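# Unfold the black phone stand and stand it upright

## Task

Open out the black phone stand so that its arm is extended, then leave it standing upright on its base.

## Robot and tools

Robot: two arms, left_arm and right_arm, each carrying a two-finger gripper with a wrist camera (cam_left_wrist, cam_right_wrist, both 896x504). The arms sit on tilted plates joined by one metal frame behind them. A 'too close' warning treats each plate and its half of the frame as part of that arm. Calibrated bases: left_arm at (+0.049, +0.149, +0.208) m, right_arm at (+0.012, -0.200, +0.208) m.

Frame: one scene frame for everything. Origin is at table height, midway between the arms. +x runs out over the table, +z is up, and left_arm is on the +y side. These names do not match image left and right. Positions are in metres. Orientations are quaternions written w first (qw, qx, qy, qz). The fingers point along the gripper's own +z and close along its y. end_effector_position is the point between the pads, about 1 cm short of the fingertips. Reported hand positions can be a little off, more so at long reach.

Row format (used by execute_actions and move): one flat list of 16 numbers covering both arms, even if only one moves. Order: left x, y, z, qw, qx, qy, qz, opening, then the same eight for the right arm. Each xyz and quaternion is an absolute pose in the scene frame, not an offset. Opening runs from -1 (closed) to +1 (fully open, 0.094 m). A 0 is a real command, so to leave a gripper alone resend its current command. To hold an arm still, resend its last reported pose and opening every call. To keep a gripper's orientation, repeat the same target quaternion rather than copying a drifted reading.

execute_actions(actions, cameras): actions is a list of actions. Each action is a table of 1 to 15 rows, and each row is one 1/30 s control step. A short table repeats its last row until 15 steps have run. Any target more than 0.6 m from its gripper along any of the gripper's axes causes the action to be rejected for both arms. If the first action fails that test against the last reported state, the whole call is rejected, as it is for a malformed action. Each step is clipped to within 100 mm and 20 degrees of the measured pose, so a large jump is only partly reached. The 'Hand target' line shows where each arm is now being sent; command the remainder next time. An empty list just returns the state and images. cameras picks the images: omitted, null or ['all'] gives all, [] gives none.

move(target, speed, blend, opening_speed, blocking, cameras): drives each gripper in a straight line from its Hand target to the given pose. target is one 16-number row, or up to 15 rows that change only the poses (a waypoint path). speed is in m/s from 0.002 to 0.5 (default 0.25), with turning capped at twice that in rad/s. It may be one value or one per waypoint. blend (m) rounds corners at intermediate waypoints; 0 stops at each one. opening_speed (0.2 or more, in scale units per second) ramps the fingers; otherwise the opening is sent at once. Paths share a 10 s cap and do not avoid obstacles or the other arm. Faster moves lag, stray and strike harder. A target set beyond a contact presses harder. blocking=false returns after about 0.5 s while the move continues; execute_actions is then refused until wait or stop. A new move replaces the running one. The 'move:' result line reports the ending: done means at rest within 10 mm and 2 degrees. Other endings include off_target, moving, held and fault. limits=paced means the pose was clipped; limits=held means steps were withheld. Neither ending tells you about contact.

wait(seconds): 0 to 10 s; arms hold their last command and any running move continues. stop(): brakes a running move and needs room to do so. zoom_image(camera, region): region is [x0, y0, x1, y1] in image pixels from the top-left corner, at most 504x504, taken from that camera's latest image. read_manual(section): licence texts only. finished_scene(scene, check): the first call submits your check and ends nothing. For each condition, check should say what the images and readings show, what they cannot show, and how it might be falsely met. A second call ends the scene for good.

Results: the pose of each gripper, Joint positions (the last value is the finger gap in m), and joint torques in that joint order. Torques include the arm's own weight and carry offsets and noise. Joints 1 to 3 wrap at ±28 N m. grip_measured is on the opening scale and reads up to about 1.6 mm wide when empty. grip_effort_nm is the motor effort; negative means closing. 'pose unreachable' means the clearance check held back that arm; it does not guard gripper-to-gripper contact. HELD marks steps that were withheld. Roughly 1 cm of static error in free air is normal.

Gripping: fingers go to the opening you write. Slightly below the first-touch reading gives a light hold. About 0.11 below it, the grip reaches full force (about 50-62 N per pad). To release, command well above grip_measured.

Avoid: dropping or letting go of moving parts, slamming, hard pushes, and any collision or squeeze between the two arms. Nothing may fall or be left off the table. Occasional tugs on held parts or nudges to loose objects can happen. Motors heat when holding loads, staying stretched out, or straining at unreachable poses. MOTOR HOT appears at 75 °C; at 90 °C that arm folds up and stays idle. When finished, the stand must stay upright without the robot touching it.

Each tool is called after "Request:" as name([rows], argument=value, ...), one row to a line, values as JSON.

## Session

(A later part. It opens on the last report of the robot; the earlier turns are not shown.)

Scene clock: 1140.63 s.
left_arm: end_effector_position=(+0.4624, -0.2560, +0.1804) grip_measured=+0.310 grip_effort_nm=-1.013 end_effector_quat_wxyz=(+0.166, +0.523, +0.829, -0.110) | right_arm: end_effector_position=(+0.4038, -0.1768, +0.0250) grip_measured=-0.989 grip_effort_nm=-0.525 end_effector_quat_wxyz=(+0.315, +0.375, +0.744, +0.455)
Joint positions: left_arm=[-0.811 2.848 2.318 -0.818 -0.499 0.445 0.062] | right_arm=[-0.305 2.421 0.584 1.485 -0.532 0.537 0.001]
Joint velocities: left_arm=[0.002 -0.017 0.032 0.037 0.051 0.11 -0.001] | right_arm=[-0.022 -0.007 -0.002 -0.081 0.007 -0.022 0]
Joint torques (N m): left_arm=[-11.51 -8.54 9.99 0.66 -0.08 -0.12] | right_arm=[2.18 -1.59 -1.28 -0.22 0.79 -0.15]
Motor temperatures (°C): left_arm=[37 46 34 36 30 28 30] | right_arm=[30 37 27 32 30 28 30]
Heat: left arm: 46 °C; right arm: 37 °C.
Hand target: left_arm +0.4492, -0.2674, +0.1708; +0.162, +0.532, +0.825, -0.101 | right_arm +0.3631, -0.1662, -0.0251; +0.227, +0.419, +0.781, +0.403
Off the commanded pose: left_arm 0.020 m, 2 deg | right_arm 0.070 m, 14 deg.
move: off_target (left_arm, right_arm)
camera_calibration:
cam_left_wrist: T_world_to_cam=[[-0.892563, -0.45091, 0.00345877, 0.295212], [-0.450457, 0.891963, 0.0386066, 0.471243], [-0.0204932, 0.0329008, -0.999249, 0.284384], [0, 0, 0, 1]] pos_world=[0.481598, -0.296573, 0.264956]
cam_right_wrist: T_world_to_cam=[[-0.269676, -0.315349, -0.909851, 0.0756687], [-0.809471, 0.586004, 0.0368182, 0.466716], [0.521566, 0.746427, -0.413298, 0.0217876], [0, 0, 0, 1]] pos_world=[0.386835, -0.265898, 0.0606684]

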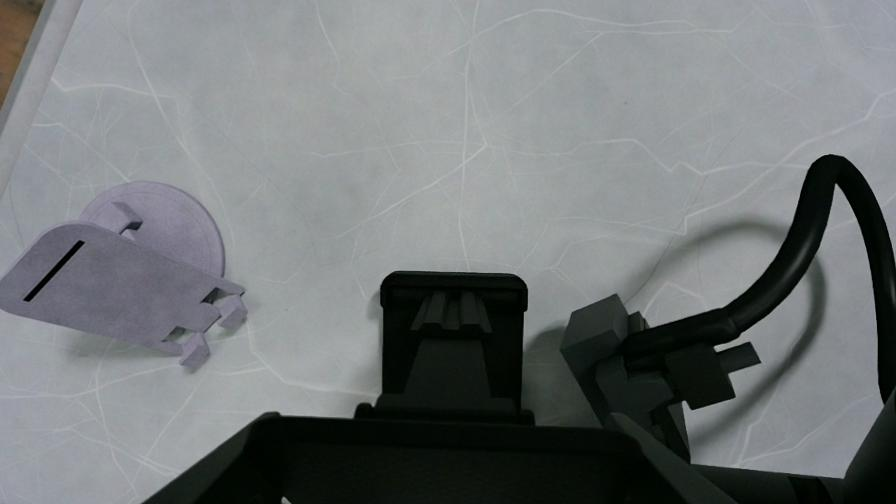

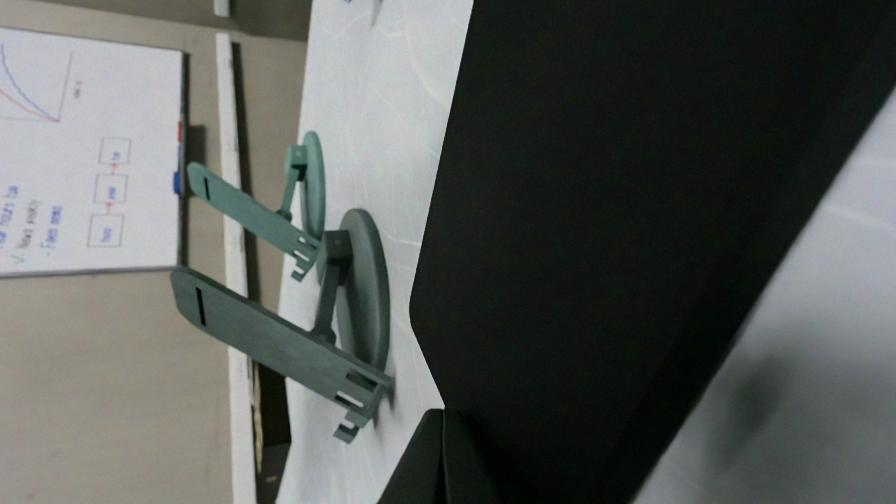

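Request:
move([
  [0.460,-0.260,0.179,0.160,0.532,0.826,-0.100,0.12,0.388,-0.190,0.04,0.2235,0.4217,0.781,0.4018,-1],
  [0.460,-0.260,0.179,0.160,0.532,0.826,-0.100,0.12,0.318,-0.30,0.11,0.2235,0.4217,0.781,0.4018,-1],
  [0.460,-0.260,0.179,0.160,0.532,0.826,-0.100,0.12,0.318,-0.30,0.120,0.340,0.335,0.624,0.618,-1],
], speed=[0.05,0.1,0.15])

Scene clock: 1151.23 s.
left_arm: end_effector_position=(+0.4680, -0.2509, +0.1850) grip_measured=+0.310 grip_effort_nm=-1.013 end_effector_quat_wxyz=(+0.164, +0.523, +0.830, -0.099) | right_arm: end_effector_position=(+0.3194, -0.3063, +0.1223) grip_measured=-0.989 grip_effort_nm=-0.525 end_effector_quat_wxyz=(+0.347, +0.326, +0.640, +0.603)
Joint positions: left_arm=[-0.811 2.855 2.359 -0.858 -0.52 0.444 0.062] | right_arm=[-0.9 1.897 0.439 0.93 -1.434 0.323 0]
Joint velocities: left_arm=[-0.027 -0.022 -0.007 -0.051 -0.081 0.022 0.001] | right_arm=[-0.012 -0.017 0.002 -0.051 0.051 0.051 0.001]
Joint torques (N m): left_arm=[-10.52 -9.44 10.58 0.48 0.15 0] | right_arm=[0.75 -4.14 -1.5 0.78 -0.95 0.03]
Motor temperatures (°C): left_arm=[38 48 34 36 30 28 30] | right_arm=[30 37 27 32 30 28 30]
Heat: left arm: 48 °C; right arm: 37 °C.
Hand target: left_arm +0.4597, -0.2596, +0.1791; +0.161, +0.532, +0.826, -0.100 | right_arm +0.3139, -0.2996, +0.1207; +0.337, +0.331, +0.630, +0.616
Off the commanded pose: left_arm 0.014 m, 1 deg | right_arm 0.007 m, 3 deg.
move: off_target (left_arm, right_arm)
camera_calibration:
cam_left_wrist: T_world_to_cam=[[-0.889918, -0.455933, -0.0130476, 0.303051], [-0.45596, 0.888487, 0.0518809, 0.468277], [-0.0120616, 0.052119, -0.998568, 0.289673], [0, 0, 0, 1]] pos_world=[0.4867, -0.292984, 0.268918]
cam_right_wrist: T_world_to_cam=[[0.00224831, -0.0715954, -0.997431, 0.0991024], [-0.843059, 0.536302, -0.0403959, 0.475645], [0.537816, 0.840984, -0.0591533, 0.183191], [0, 0, 0, 1]] pos_world=[0.302251, -0.402054, 0.128898]

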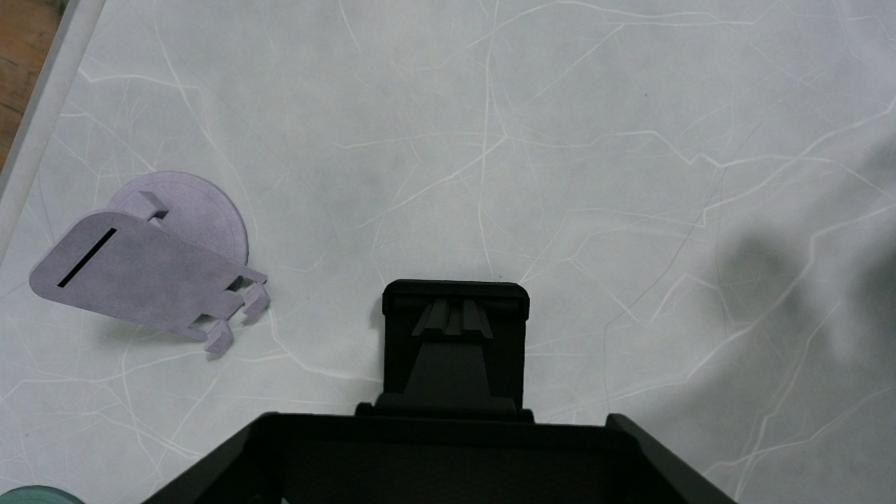

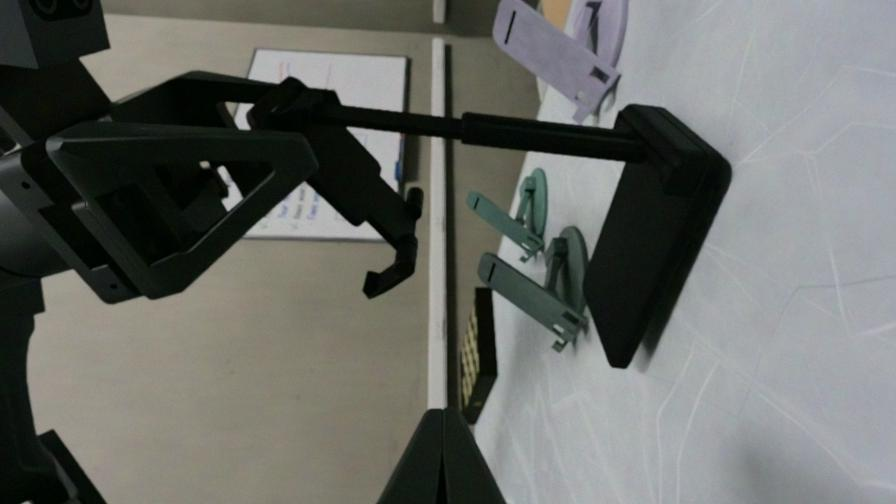

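Request:
move(target=[0.456,-0.254,0.168,0.160,0.532,0.826,-0.100,0.12,0.318,-0.30,0.120,0.340,0.335,0.624,0.618,-1], speed=0.02)

Request:
zoom_image(camera="cam_right_wrist", region=[392, 0, 896, 504])

Scene clock: 1155.13 s.
left_arm: end_effector_position=(+0.4650, -0.2551, +0.1787) grip_measured=+0.310 grip_effort_nm=-1.013 end_effector_quat_wxyz=(+0.172, +0.523, +0.829, -0.100) | right_arm: end_effector_position=(+0.3221, -0.3098, +0.1215) grip_measured=-0.989 grip_effort_nm=-0.520 end_effector_quat_wxyz=(+0.351, +0.331, +0.635, +0.603)
Joint positions: left_arm=[-0.811 2.844 2.301 -0.793 -0.52 0.455 0.062] | right_arm=[-0.9 1.937 0.434 1.085 -1.434 0.438 0]
Joint velocities: left_arm=[0.007 -0.002 -0.007 0.022 -0.007 -0.022 0.001] | right_arm=[-0.012 -0.002 0.007 -0.022 -0.037 -0.081 0]
Joint torques (N m): left_arm=[-9.33 -11.74 5.2 0.67 0.14 0.04] | right_arm=[1.88 -4.1 -1.74 0.84 -0.85 0.04]
Motor temperatures (°C): left_arm=[38 49 34 35 30 28 30] | right_arm=[30 37 27 32 31 28 30]
Heat: left arm: 49 °C; right arm: 37 °C.
Hand target: left_arm +0.4560, -0.2540, +0.1680; +0.160, +0.532, +0.826, -0.100 | right_arm +0.3178, -0.3001, +0.1200; +0.338, +0.334, +0.626, +0.618
Off the commanded pose: left_arm 0.014 m, 2 deg | right_arm 0.011 m, 3 deg.
move: off_target (left_arm, right_arm)
camera_calibration:
cam_left_wrist: T_world_to_cam=[[-0.890009, -0.455508, -0.0199196, 0.299708], [-0.455944, 0.889193, 0.0380968, 0.473567], [0.000358983, 0.0429887, -0.999075, 0.275508], [0, 0, 0, 1]] pos_world=[0.482564, -0.296416, 0.263182]
cam_right_wrist: T_world_to_cam=[[0.00398819, -0.0641969, -0.997929, 0.0998327], [-0.835449, 0.54821, -0.0386052, 0.480785], [0.549553, 0.833873, -0.0514469, 0.17777], [0, 0, 0, 1]] pos_world=[0.303579, -0.4054, 0.127333]

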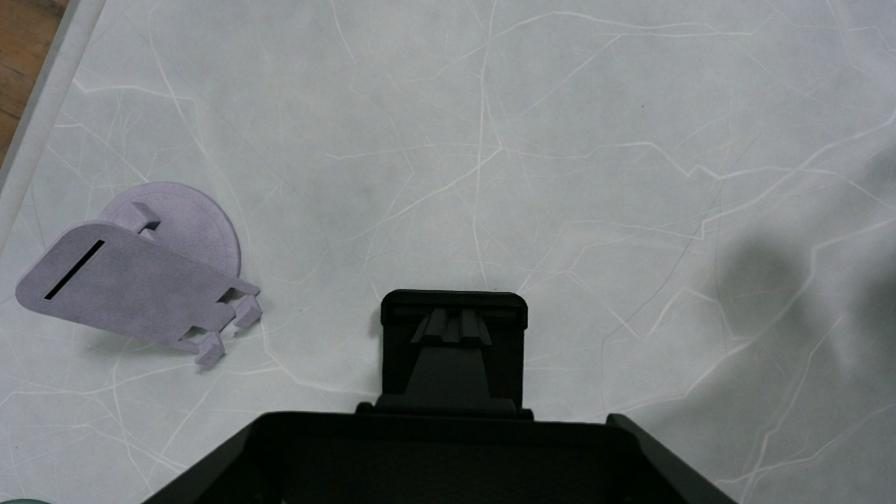

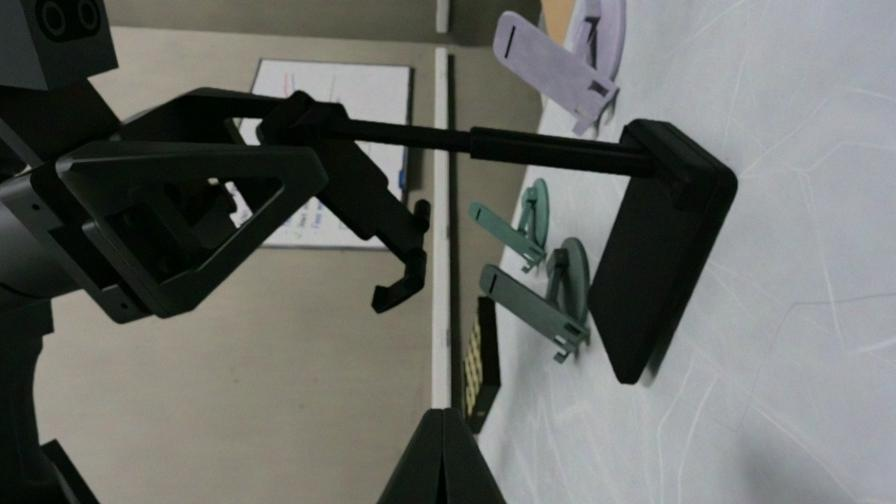

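Scaled by 1.000.

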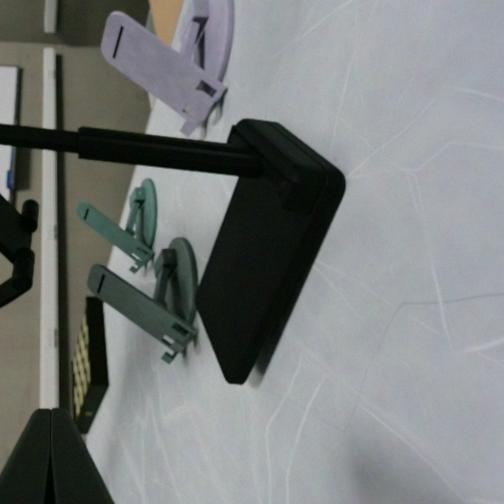

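Request:
move(target=[0.451,-0.238,0.165,0.190,0.528,0.819,-0.121,0.12,0.318,-0.30,0.120,0.340,0.335,0.624,0.618,-1], speed=0.02)

Request:
zoom_image(camera="cam_right_wrist", region=[392, 0, 896, 504])

Scene clock: 1161.27 s.
left_arm: end_effector_position=(+0.4554, -0.2454, +0.1777) grip_measured=+0.310 grip_effort_nm=-1.013 end_effector_quat_wxyz=(+0.207, +0.524, +0.819, -0.109) | right_arm: end_effector_position=(+0.3223, -0.3102, +0.1217) grip_measured=-0.989 grip_effort_nm=-0.515 end_effector_quat_wxyz=(+0.353, +0.331, +0.634, +0.603)
Joint positions: left_arm=[-0.808 2.688 1.969 -0.533 -0.504 0.516 0.062] | right_arm=[-0.9 1.951 0.429 1.139 -1.434 0.473 0]
Joint velocities: left_arm=[-0.012 -0.012 -0.007 -0.051 -0.037 -0.022 0] | right_arm=[-0.002 -0.017 0.002 0.095 -0.037 -0.051 0]
Joint torques (N m): left_arm=[-7.04 -11.71 5.55 0.67 0.47 0] | right_arm=[1.7 -4.04 -1.81 0.94 -0.82 0.06]
Motor temperatures (°C): left_arm=[38 50 33 35 30 28 30] | right_arm=[30 37 27 32 31 28 30]
Heat: left arm: 50 °C; right arm: 37 °C.
Hand target: left_arm +0.4511, -0.2382, +0.1653; +0.190, +0.527, +0.819, -0.120 | right_arm +0.3180, -0.3002, +0.1201; +0.339, +0.335, +0.625, +0.618
Off the commanded pose: left_arm 0.015 m, 2 deg | right_arm 0.011 m, 3 deg.
move: off_target (left_arm, right_arm)
camera_calibration:
cam_left_wrist: T_world_to_cam=[[-0.892381, -0.449219, -0.0431101, 0.30234], [-0.44812, 0.893365, -0.0329898, 0.47069], [0.0533327, -0.0101209, -0.998526, 0.236855], [0, 0, 0, 1]] pos_world=[0.468096, -0.282284, 0.265068]
cam_right_wrist: T_world_to_cam=[[0.00575303, -0.0631249, -0.997989, 0.0997128], [-0.833067, 0.551745, -0.0397014, 0.481658], [0.553142, 0.83162, -0.0494131, 0.17584], [0, 0, 0, 1]] pos_world=[0.303415, -0.40569, 0.127324]

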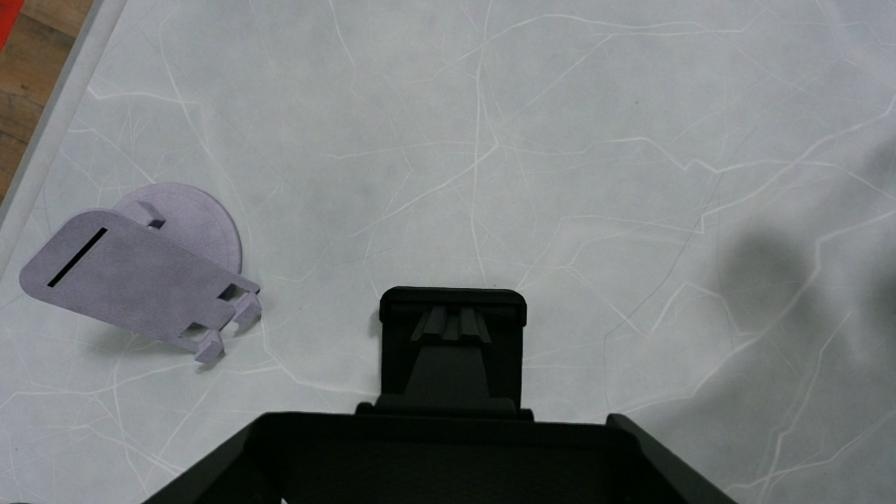

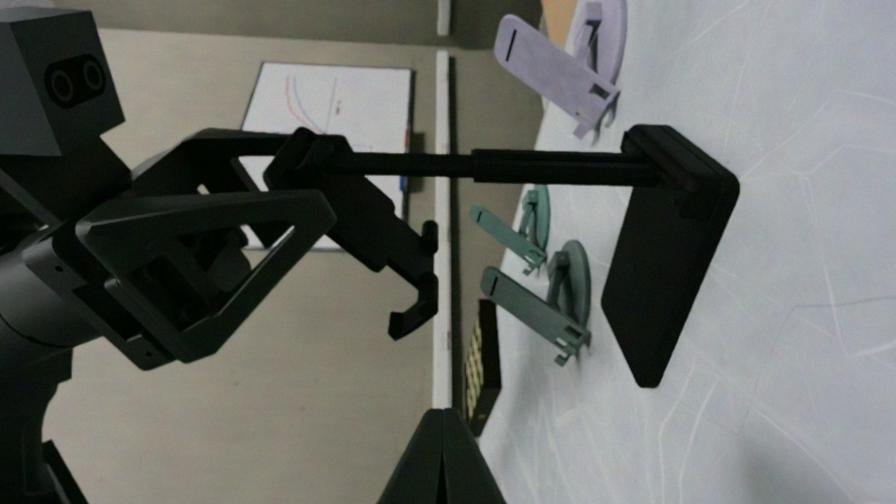

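Scaled by 1.000.

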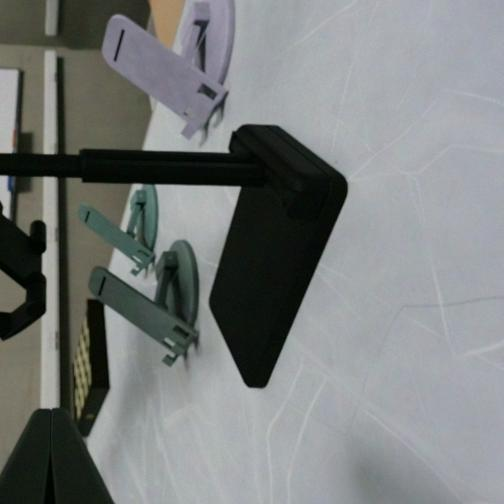

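Request:
move(target=[0.453,-0.242,0.174,0.207,0.524,0.819,-0.109,0.12,0.318,-0.30,0.120,0.340,0.335,0.624,0.618,-1], speed=0.02, cameras=["cam_right_wrist"])

Request:
move(target=[0.453,-0.242,0.174,0.207,0.524,0.819,-0.109,0.6,0.318,-0.30,0.120,0.340,0.335,0.624,0.618,-1], speed=0.02, opening_speed=0.4)

Scene clock: 1166.07 s.
left_arm: end_effector_position=(+0.4558, -0.2453, +0.1778) grip_measured=+0.310 grip_effort_nm=-1.013 end_effector_quat_wxyz=(+0.211, +0.522, +0.819, -0.109) | right_arm: end_effector_position=(+0.3227, -0.3108, +0.1221) grip_measured=-0.989 grip_effort_nm=-0.530 end_effector_quat_wxyz=(+0.354, +0.331, +0.634, +0.603)
Joint positions: left_arm=[-0.808 2.682 1.954 -0.515 -0.505 0.516 0.062] | right_arm=[-0.9 1.951 0.429 1.148 -1.434 0.479 0]
Joint velocities: left_arm=[-0.002 -0.017 -0.002 -0.066 -0.007 0.007 0.001] | right_arm=[-0.002 0.007 0.007 -0.037 0.051 0.037 -0.001]
Joint torques (N m): left_arm=[-8.77 -11.95 5.79 0.84 0.14 0] | right_arm=[1.59 -3.97 -1.68 0.96 -0.81 0.02]
Motor temperatures (°C): left_arm=[37 52 33 35 30 28 30] | right_arm=[30 37 27 32 31 28 30]
Heat: left arm: 52 °C; right arm: 37 °C.
Hand target: left_arm +0.4531, -0.2420, +0.1741; +0.207, +0.524, +0.819, -0.109 | right_arm +0.3181, -0.3002, +0.1201; +0.339, +0.335, +0.625, +0.618
Off the commanded pose: left_arm 0.006 m, 1 deg | right_arm 0.012 m, 3 deg.
move: off_target (right_arm)
camera_calibration:
cam_right_wrist: T_world_to_cam=[[0.00758071, -0.0650234, -0.997855, 0.09889], [-0.832452, 0.552479, -0.0423254, 0.482683], [0.554046, 0.830987, -0.0499406, 0.175723], [0, 0, 0, 1]] pos_world=[0.303702, -0.406266, 0.127883]
Images, in order (width x height): cam_right_wrist 896x504.

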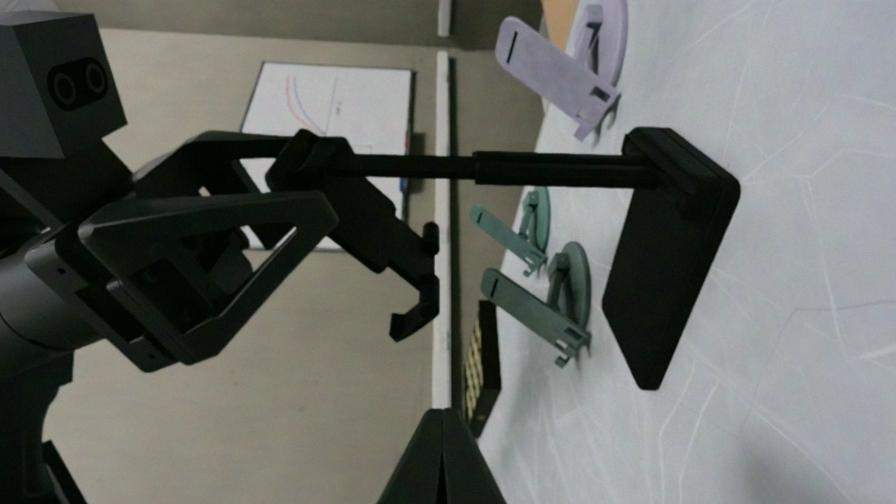

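Scene clock: 1167.47 s.
left_arm: end_effector_position=(+0.4535, -0.2452, +0.1752) grip_measured=+0.599 grip_effort_nm=0.085 end_effector_quat_wxyz=(+0.209, +0.523, +0.819, -0.109) | right_arm: end_effector_position=(+0.3229, -0.3112, +0.1223) grip_measured=-0.989 grip_effort_nm=-0.525 end_effector_quat_wxyz=(+0.355, +0.330, +0.634, +0.602)
Joint positions: left_arm=[-0.808 2.682 1.943 -0.508 -0.505 0.516 0.075] | right_arm=[-0.9 1.951 0.429 1.153 -1.434 0.482 0]
Joint velocities: left_arm=[-0.017 -0.017 -0.002 0.007 -0.051 0.037 0] | right_arm=[-0.002 -0.012 0.002 -0.037 -0.037 -0.037 0]
Joint torques (N m): left_arm=[-8.87 -11.89 6.72 0.76 0.14 0] | right_arm=[1.73 -3.89 -1.83 0.88 -0.86 0.04]
Motor temperatures (°C): left_arm=[37 52 33 35 30 28 30] | right_arm=[30 37 27 32 31 28 30]
Heat: left arm: 52 °C; right arm: 37 °C.
Hand target: left_arm +0.4531, -0.2420, +0.1740; +0.207, +0.524, +0.819, -0.109 | right_arm +0.3181, -0.3003, +0.1202; +0.340, +0.335, +0.625, +0.618
Off the commanded pose: left_arm 0.003 m, 0 deg | right_arm 0.012 m, 3 deg.
move: off_target (right_arm)
camera_calibration:
cam_left_wrist: T_world_to_cam=[[-0.890649, -0.452454, -0.0450594, 0.29941], [-0.451129, 0.891701, -0.0367602, 0.471196], [0.0568118, -0.0124128, -0.998308, 0.232281], [0, 0, 0, 1]] pos_world=[0.466043, -0.281813, 0.262701]
cam_right_wrist: T_world_to_cam=[[0.00902836, -0.0667549, -0.997729, 0.0980811], [-0.832094, 0.552845, -0.0445187, 0.483331], [0.554561, 0.830606, -0.0505551, 0.175687], [0, 0, 0, 1]] pos_world=[0.303862, -0.406586, 0.128257]

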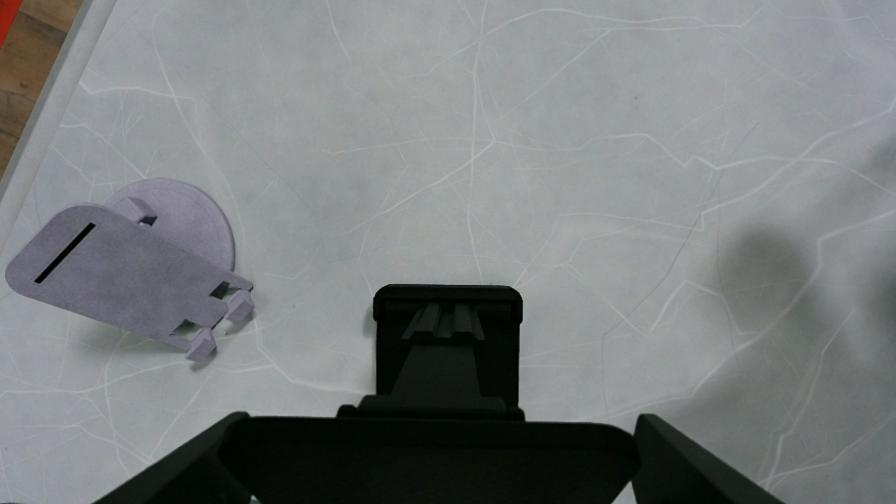

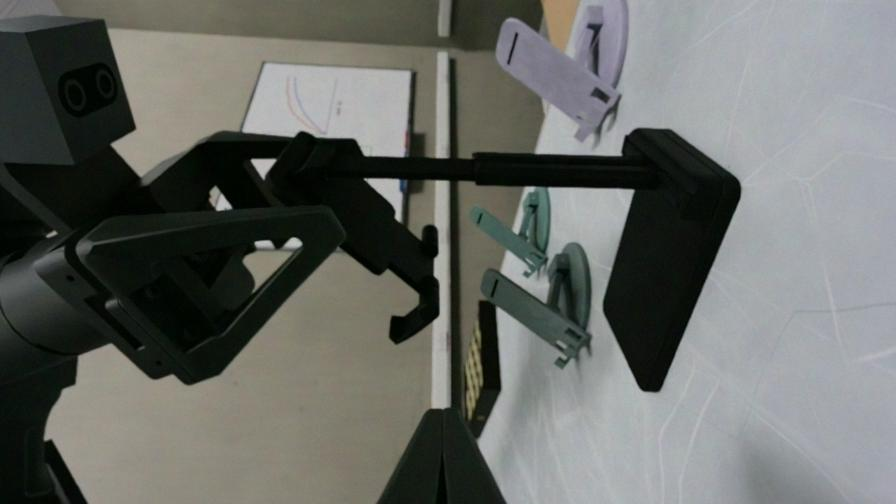

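Request:
move([
  [0.450,-0.236,0.188,0.207,0.524,0.819,-0.109,0.7,0.322,-0.310,0.122,0.354,0.331,0.634,0.603,-1],
  [0.430,-0.192,0.270,0.207,0.524,0.819,-0.109,0.7,0.322,-0.310,0.122,0.354,0.331,0.634,0.603,-1],
  [0.36,-0.06,0.30,0.207,0.524,0.819,-0.109,0.7,0.322,-0.310,0.122,0.354,0.331,0.634,0.603,-1],
], speed=[0.03,0.06,0.15])

Request:
zoom_image(camera="cam_right_wrist", region=[250, 0, 754, 504])

Scene clock: 1174.90 s.
left_arm: end_effector_position=(+0.3698, -0.0606, +0.2967) grip_measured=+0.699 grip_effort_nm=0.076 end_effector_quat_wxyz=(+0.206, +0.515, +0.824, -0.111) | right_arm: end_effector_position=(+0.3229, -0.3112, +0.1223) grip_measured=-0.989 grip_effort_nm=-0.520 end_effector_quat_wxyz=(+0.355, +0.330, +0.634, +0.602)
Joint positions: left_arm=[-0.915 1.819 1.201 -0.692 -0.534 0.376 0.08] | right_arm=[-0.9 1.951 0.429 1.153 -1.434 0.482 0]
Joint velocities: left_arm=[-0.002 -0.022 -0.002 -0.051 0.066 0.007 -0.001] | right_arm=[-0.002 0.002 -0.002 0.037 -0.022 0.007 0]
Joint torques (N m): left_arm=[-7.68 -6.42 6.87 0.63 0.04 -0.09] | right_arm=[1.22 -6.26 -1.39 0.85 -0.64 -0.05]
Motor temperatures (°C): left_arm=[37 54 33 35 30 28 30] | right_arm=[30 37 27 32 31 28 30]
Heat: left arm: 54 °C; right arm: 37 °C.
Hand target: left_arm +0.3610, -0.0603, +0.3007; +0.208, +0.524, +0.819, -0.110 | right_arm +0.3220, -0.3100, +0.1220; +0.354, +0.331, +0.634, +0.603
Off the commanded pose: left_arm 0.010 m, 1 deg | right_arm 0.002 m, 0 deg.
move: done
camera_calibration:
cam_left_wrist: T_world_to_cam=[[-0.883717, -0.466844, -0.0331899, 0.306866], [-0.465806, 0.88421, -0.034597, 0.277582], [0.0454983, -0.0151139, -0.99885, 0.364821], [0, 0, 0, 1]] pos_world=[0.383883, -0.096669, 0.38419]
cam_right_wrist: T_world_to_cam=[[0.00904643, -0.0667392, -0.997729, 0.0980967], [-0.832068, 0.552883, -0.0445273, 0.483365], [0.554599, 0.830582, -0.0505299, 0.175677], [0, 0, 0, 1]] pos_world=[0.303875, -0.406611, 0.128274]

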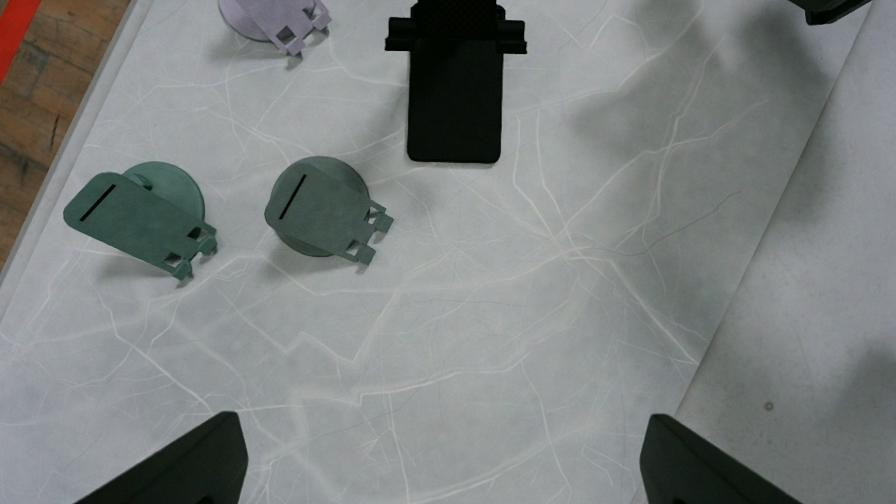

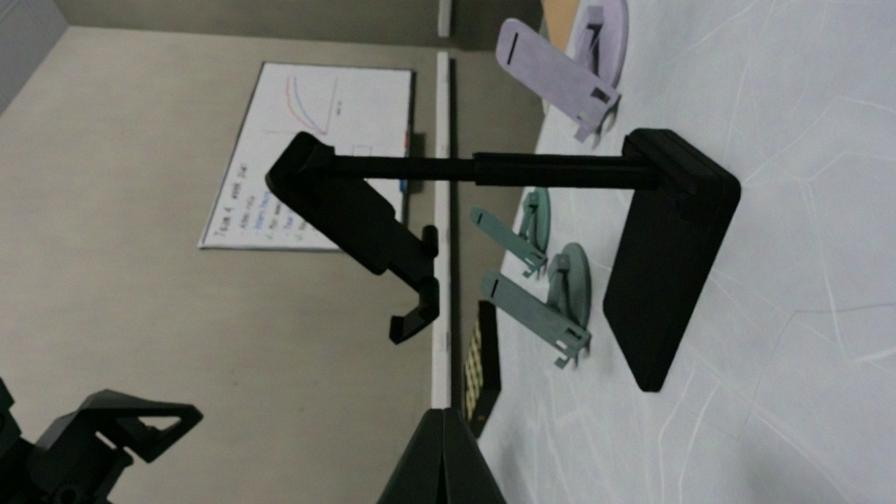

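Scaled by 1.000.

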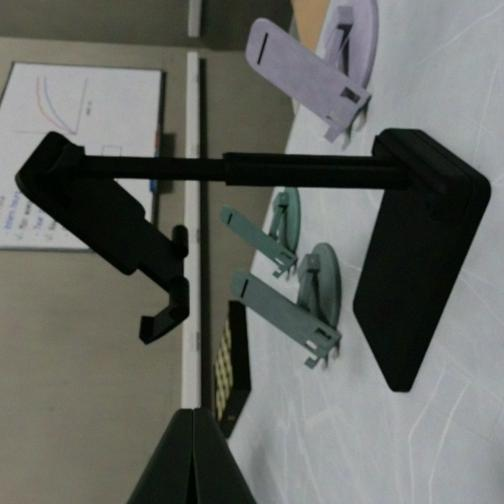

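Request:
finished_scene(scene=1, check="Base: flat on table, both wrist views show it standing alone with no gripper touching. Arm: vertical ~85-90 deg to base, telescope inner section ~60 mm out. Cradle tilted ~40 deg from arm with lips outwards. Cannot show exact joint thresholds; could be missed if the telescope has to be a few mm further out or the hinge more open.")

This call ended nothing. Check each condition that your pictures could not show: look closer or test it, and mend what is not met. Then call finished_scene again.

Request:
finished_scene(scene=1, check="Same as before: stands alone on flat base, arm upright and telescope extended ~60 mm, cradle unfolded, grippers clear.")

The scene is finished: the task was done.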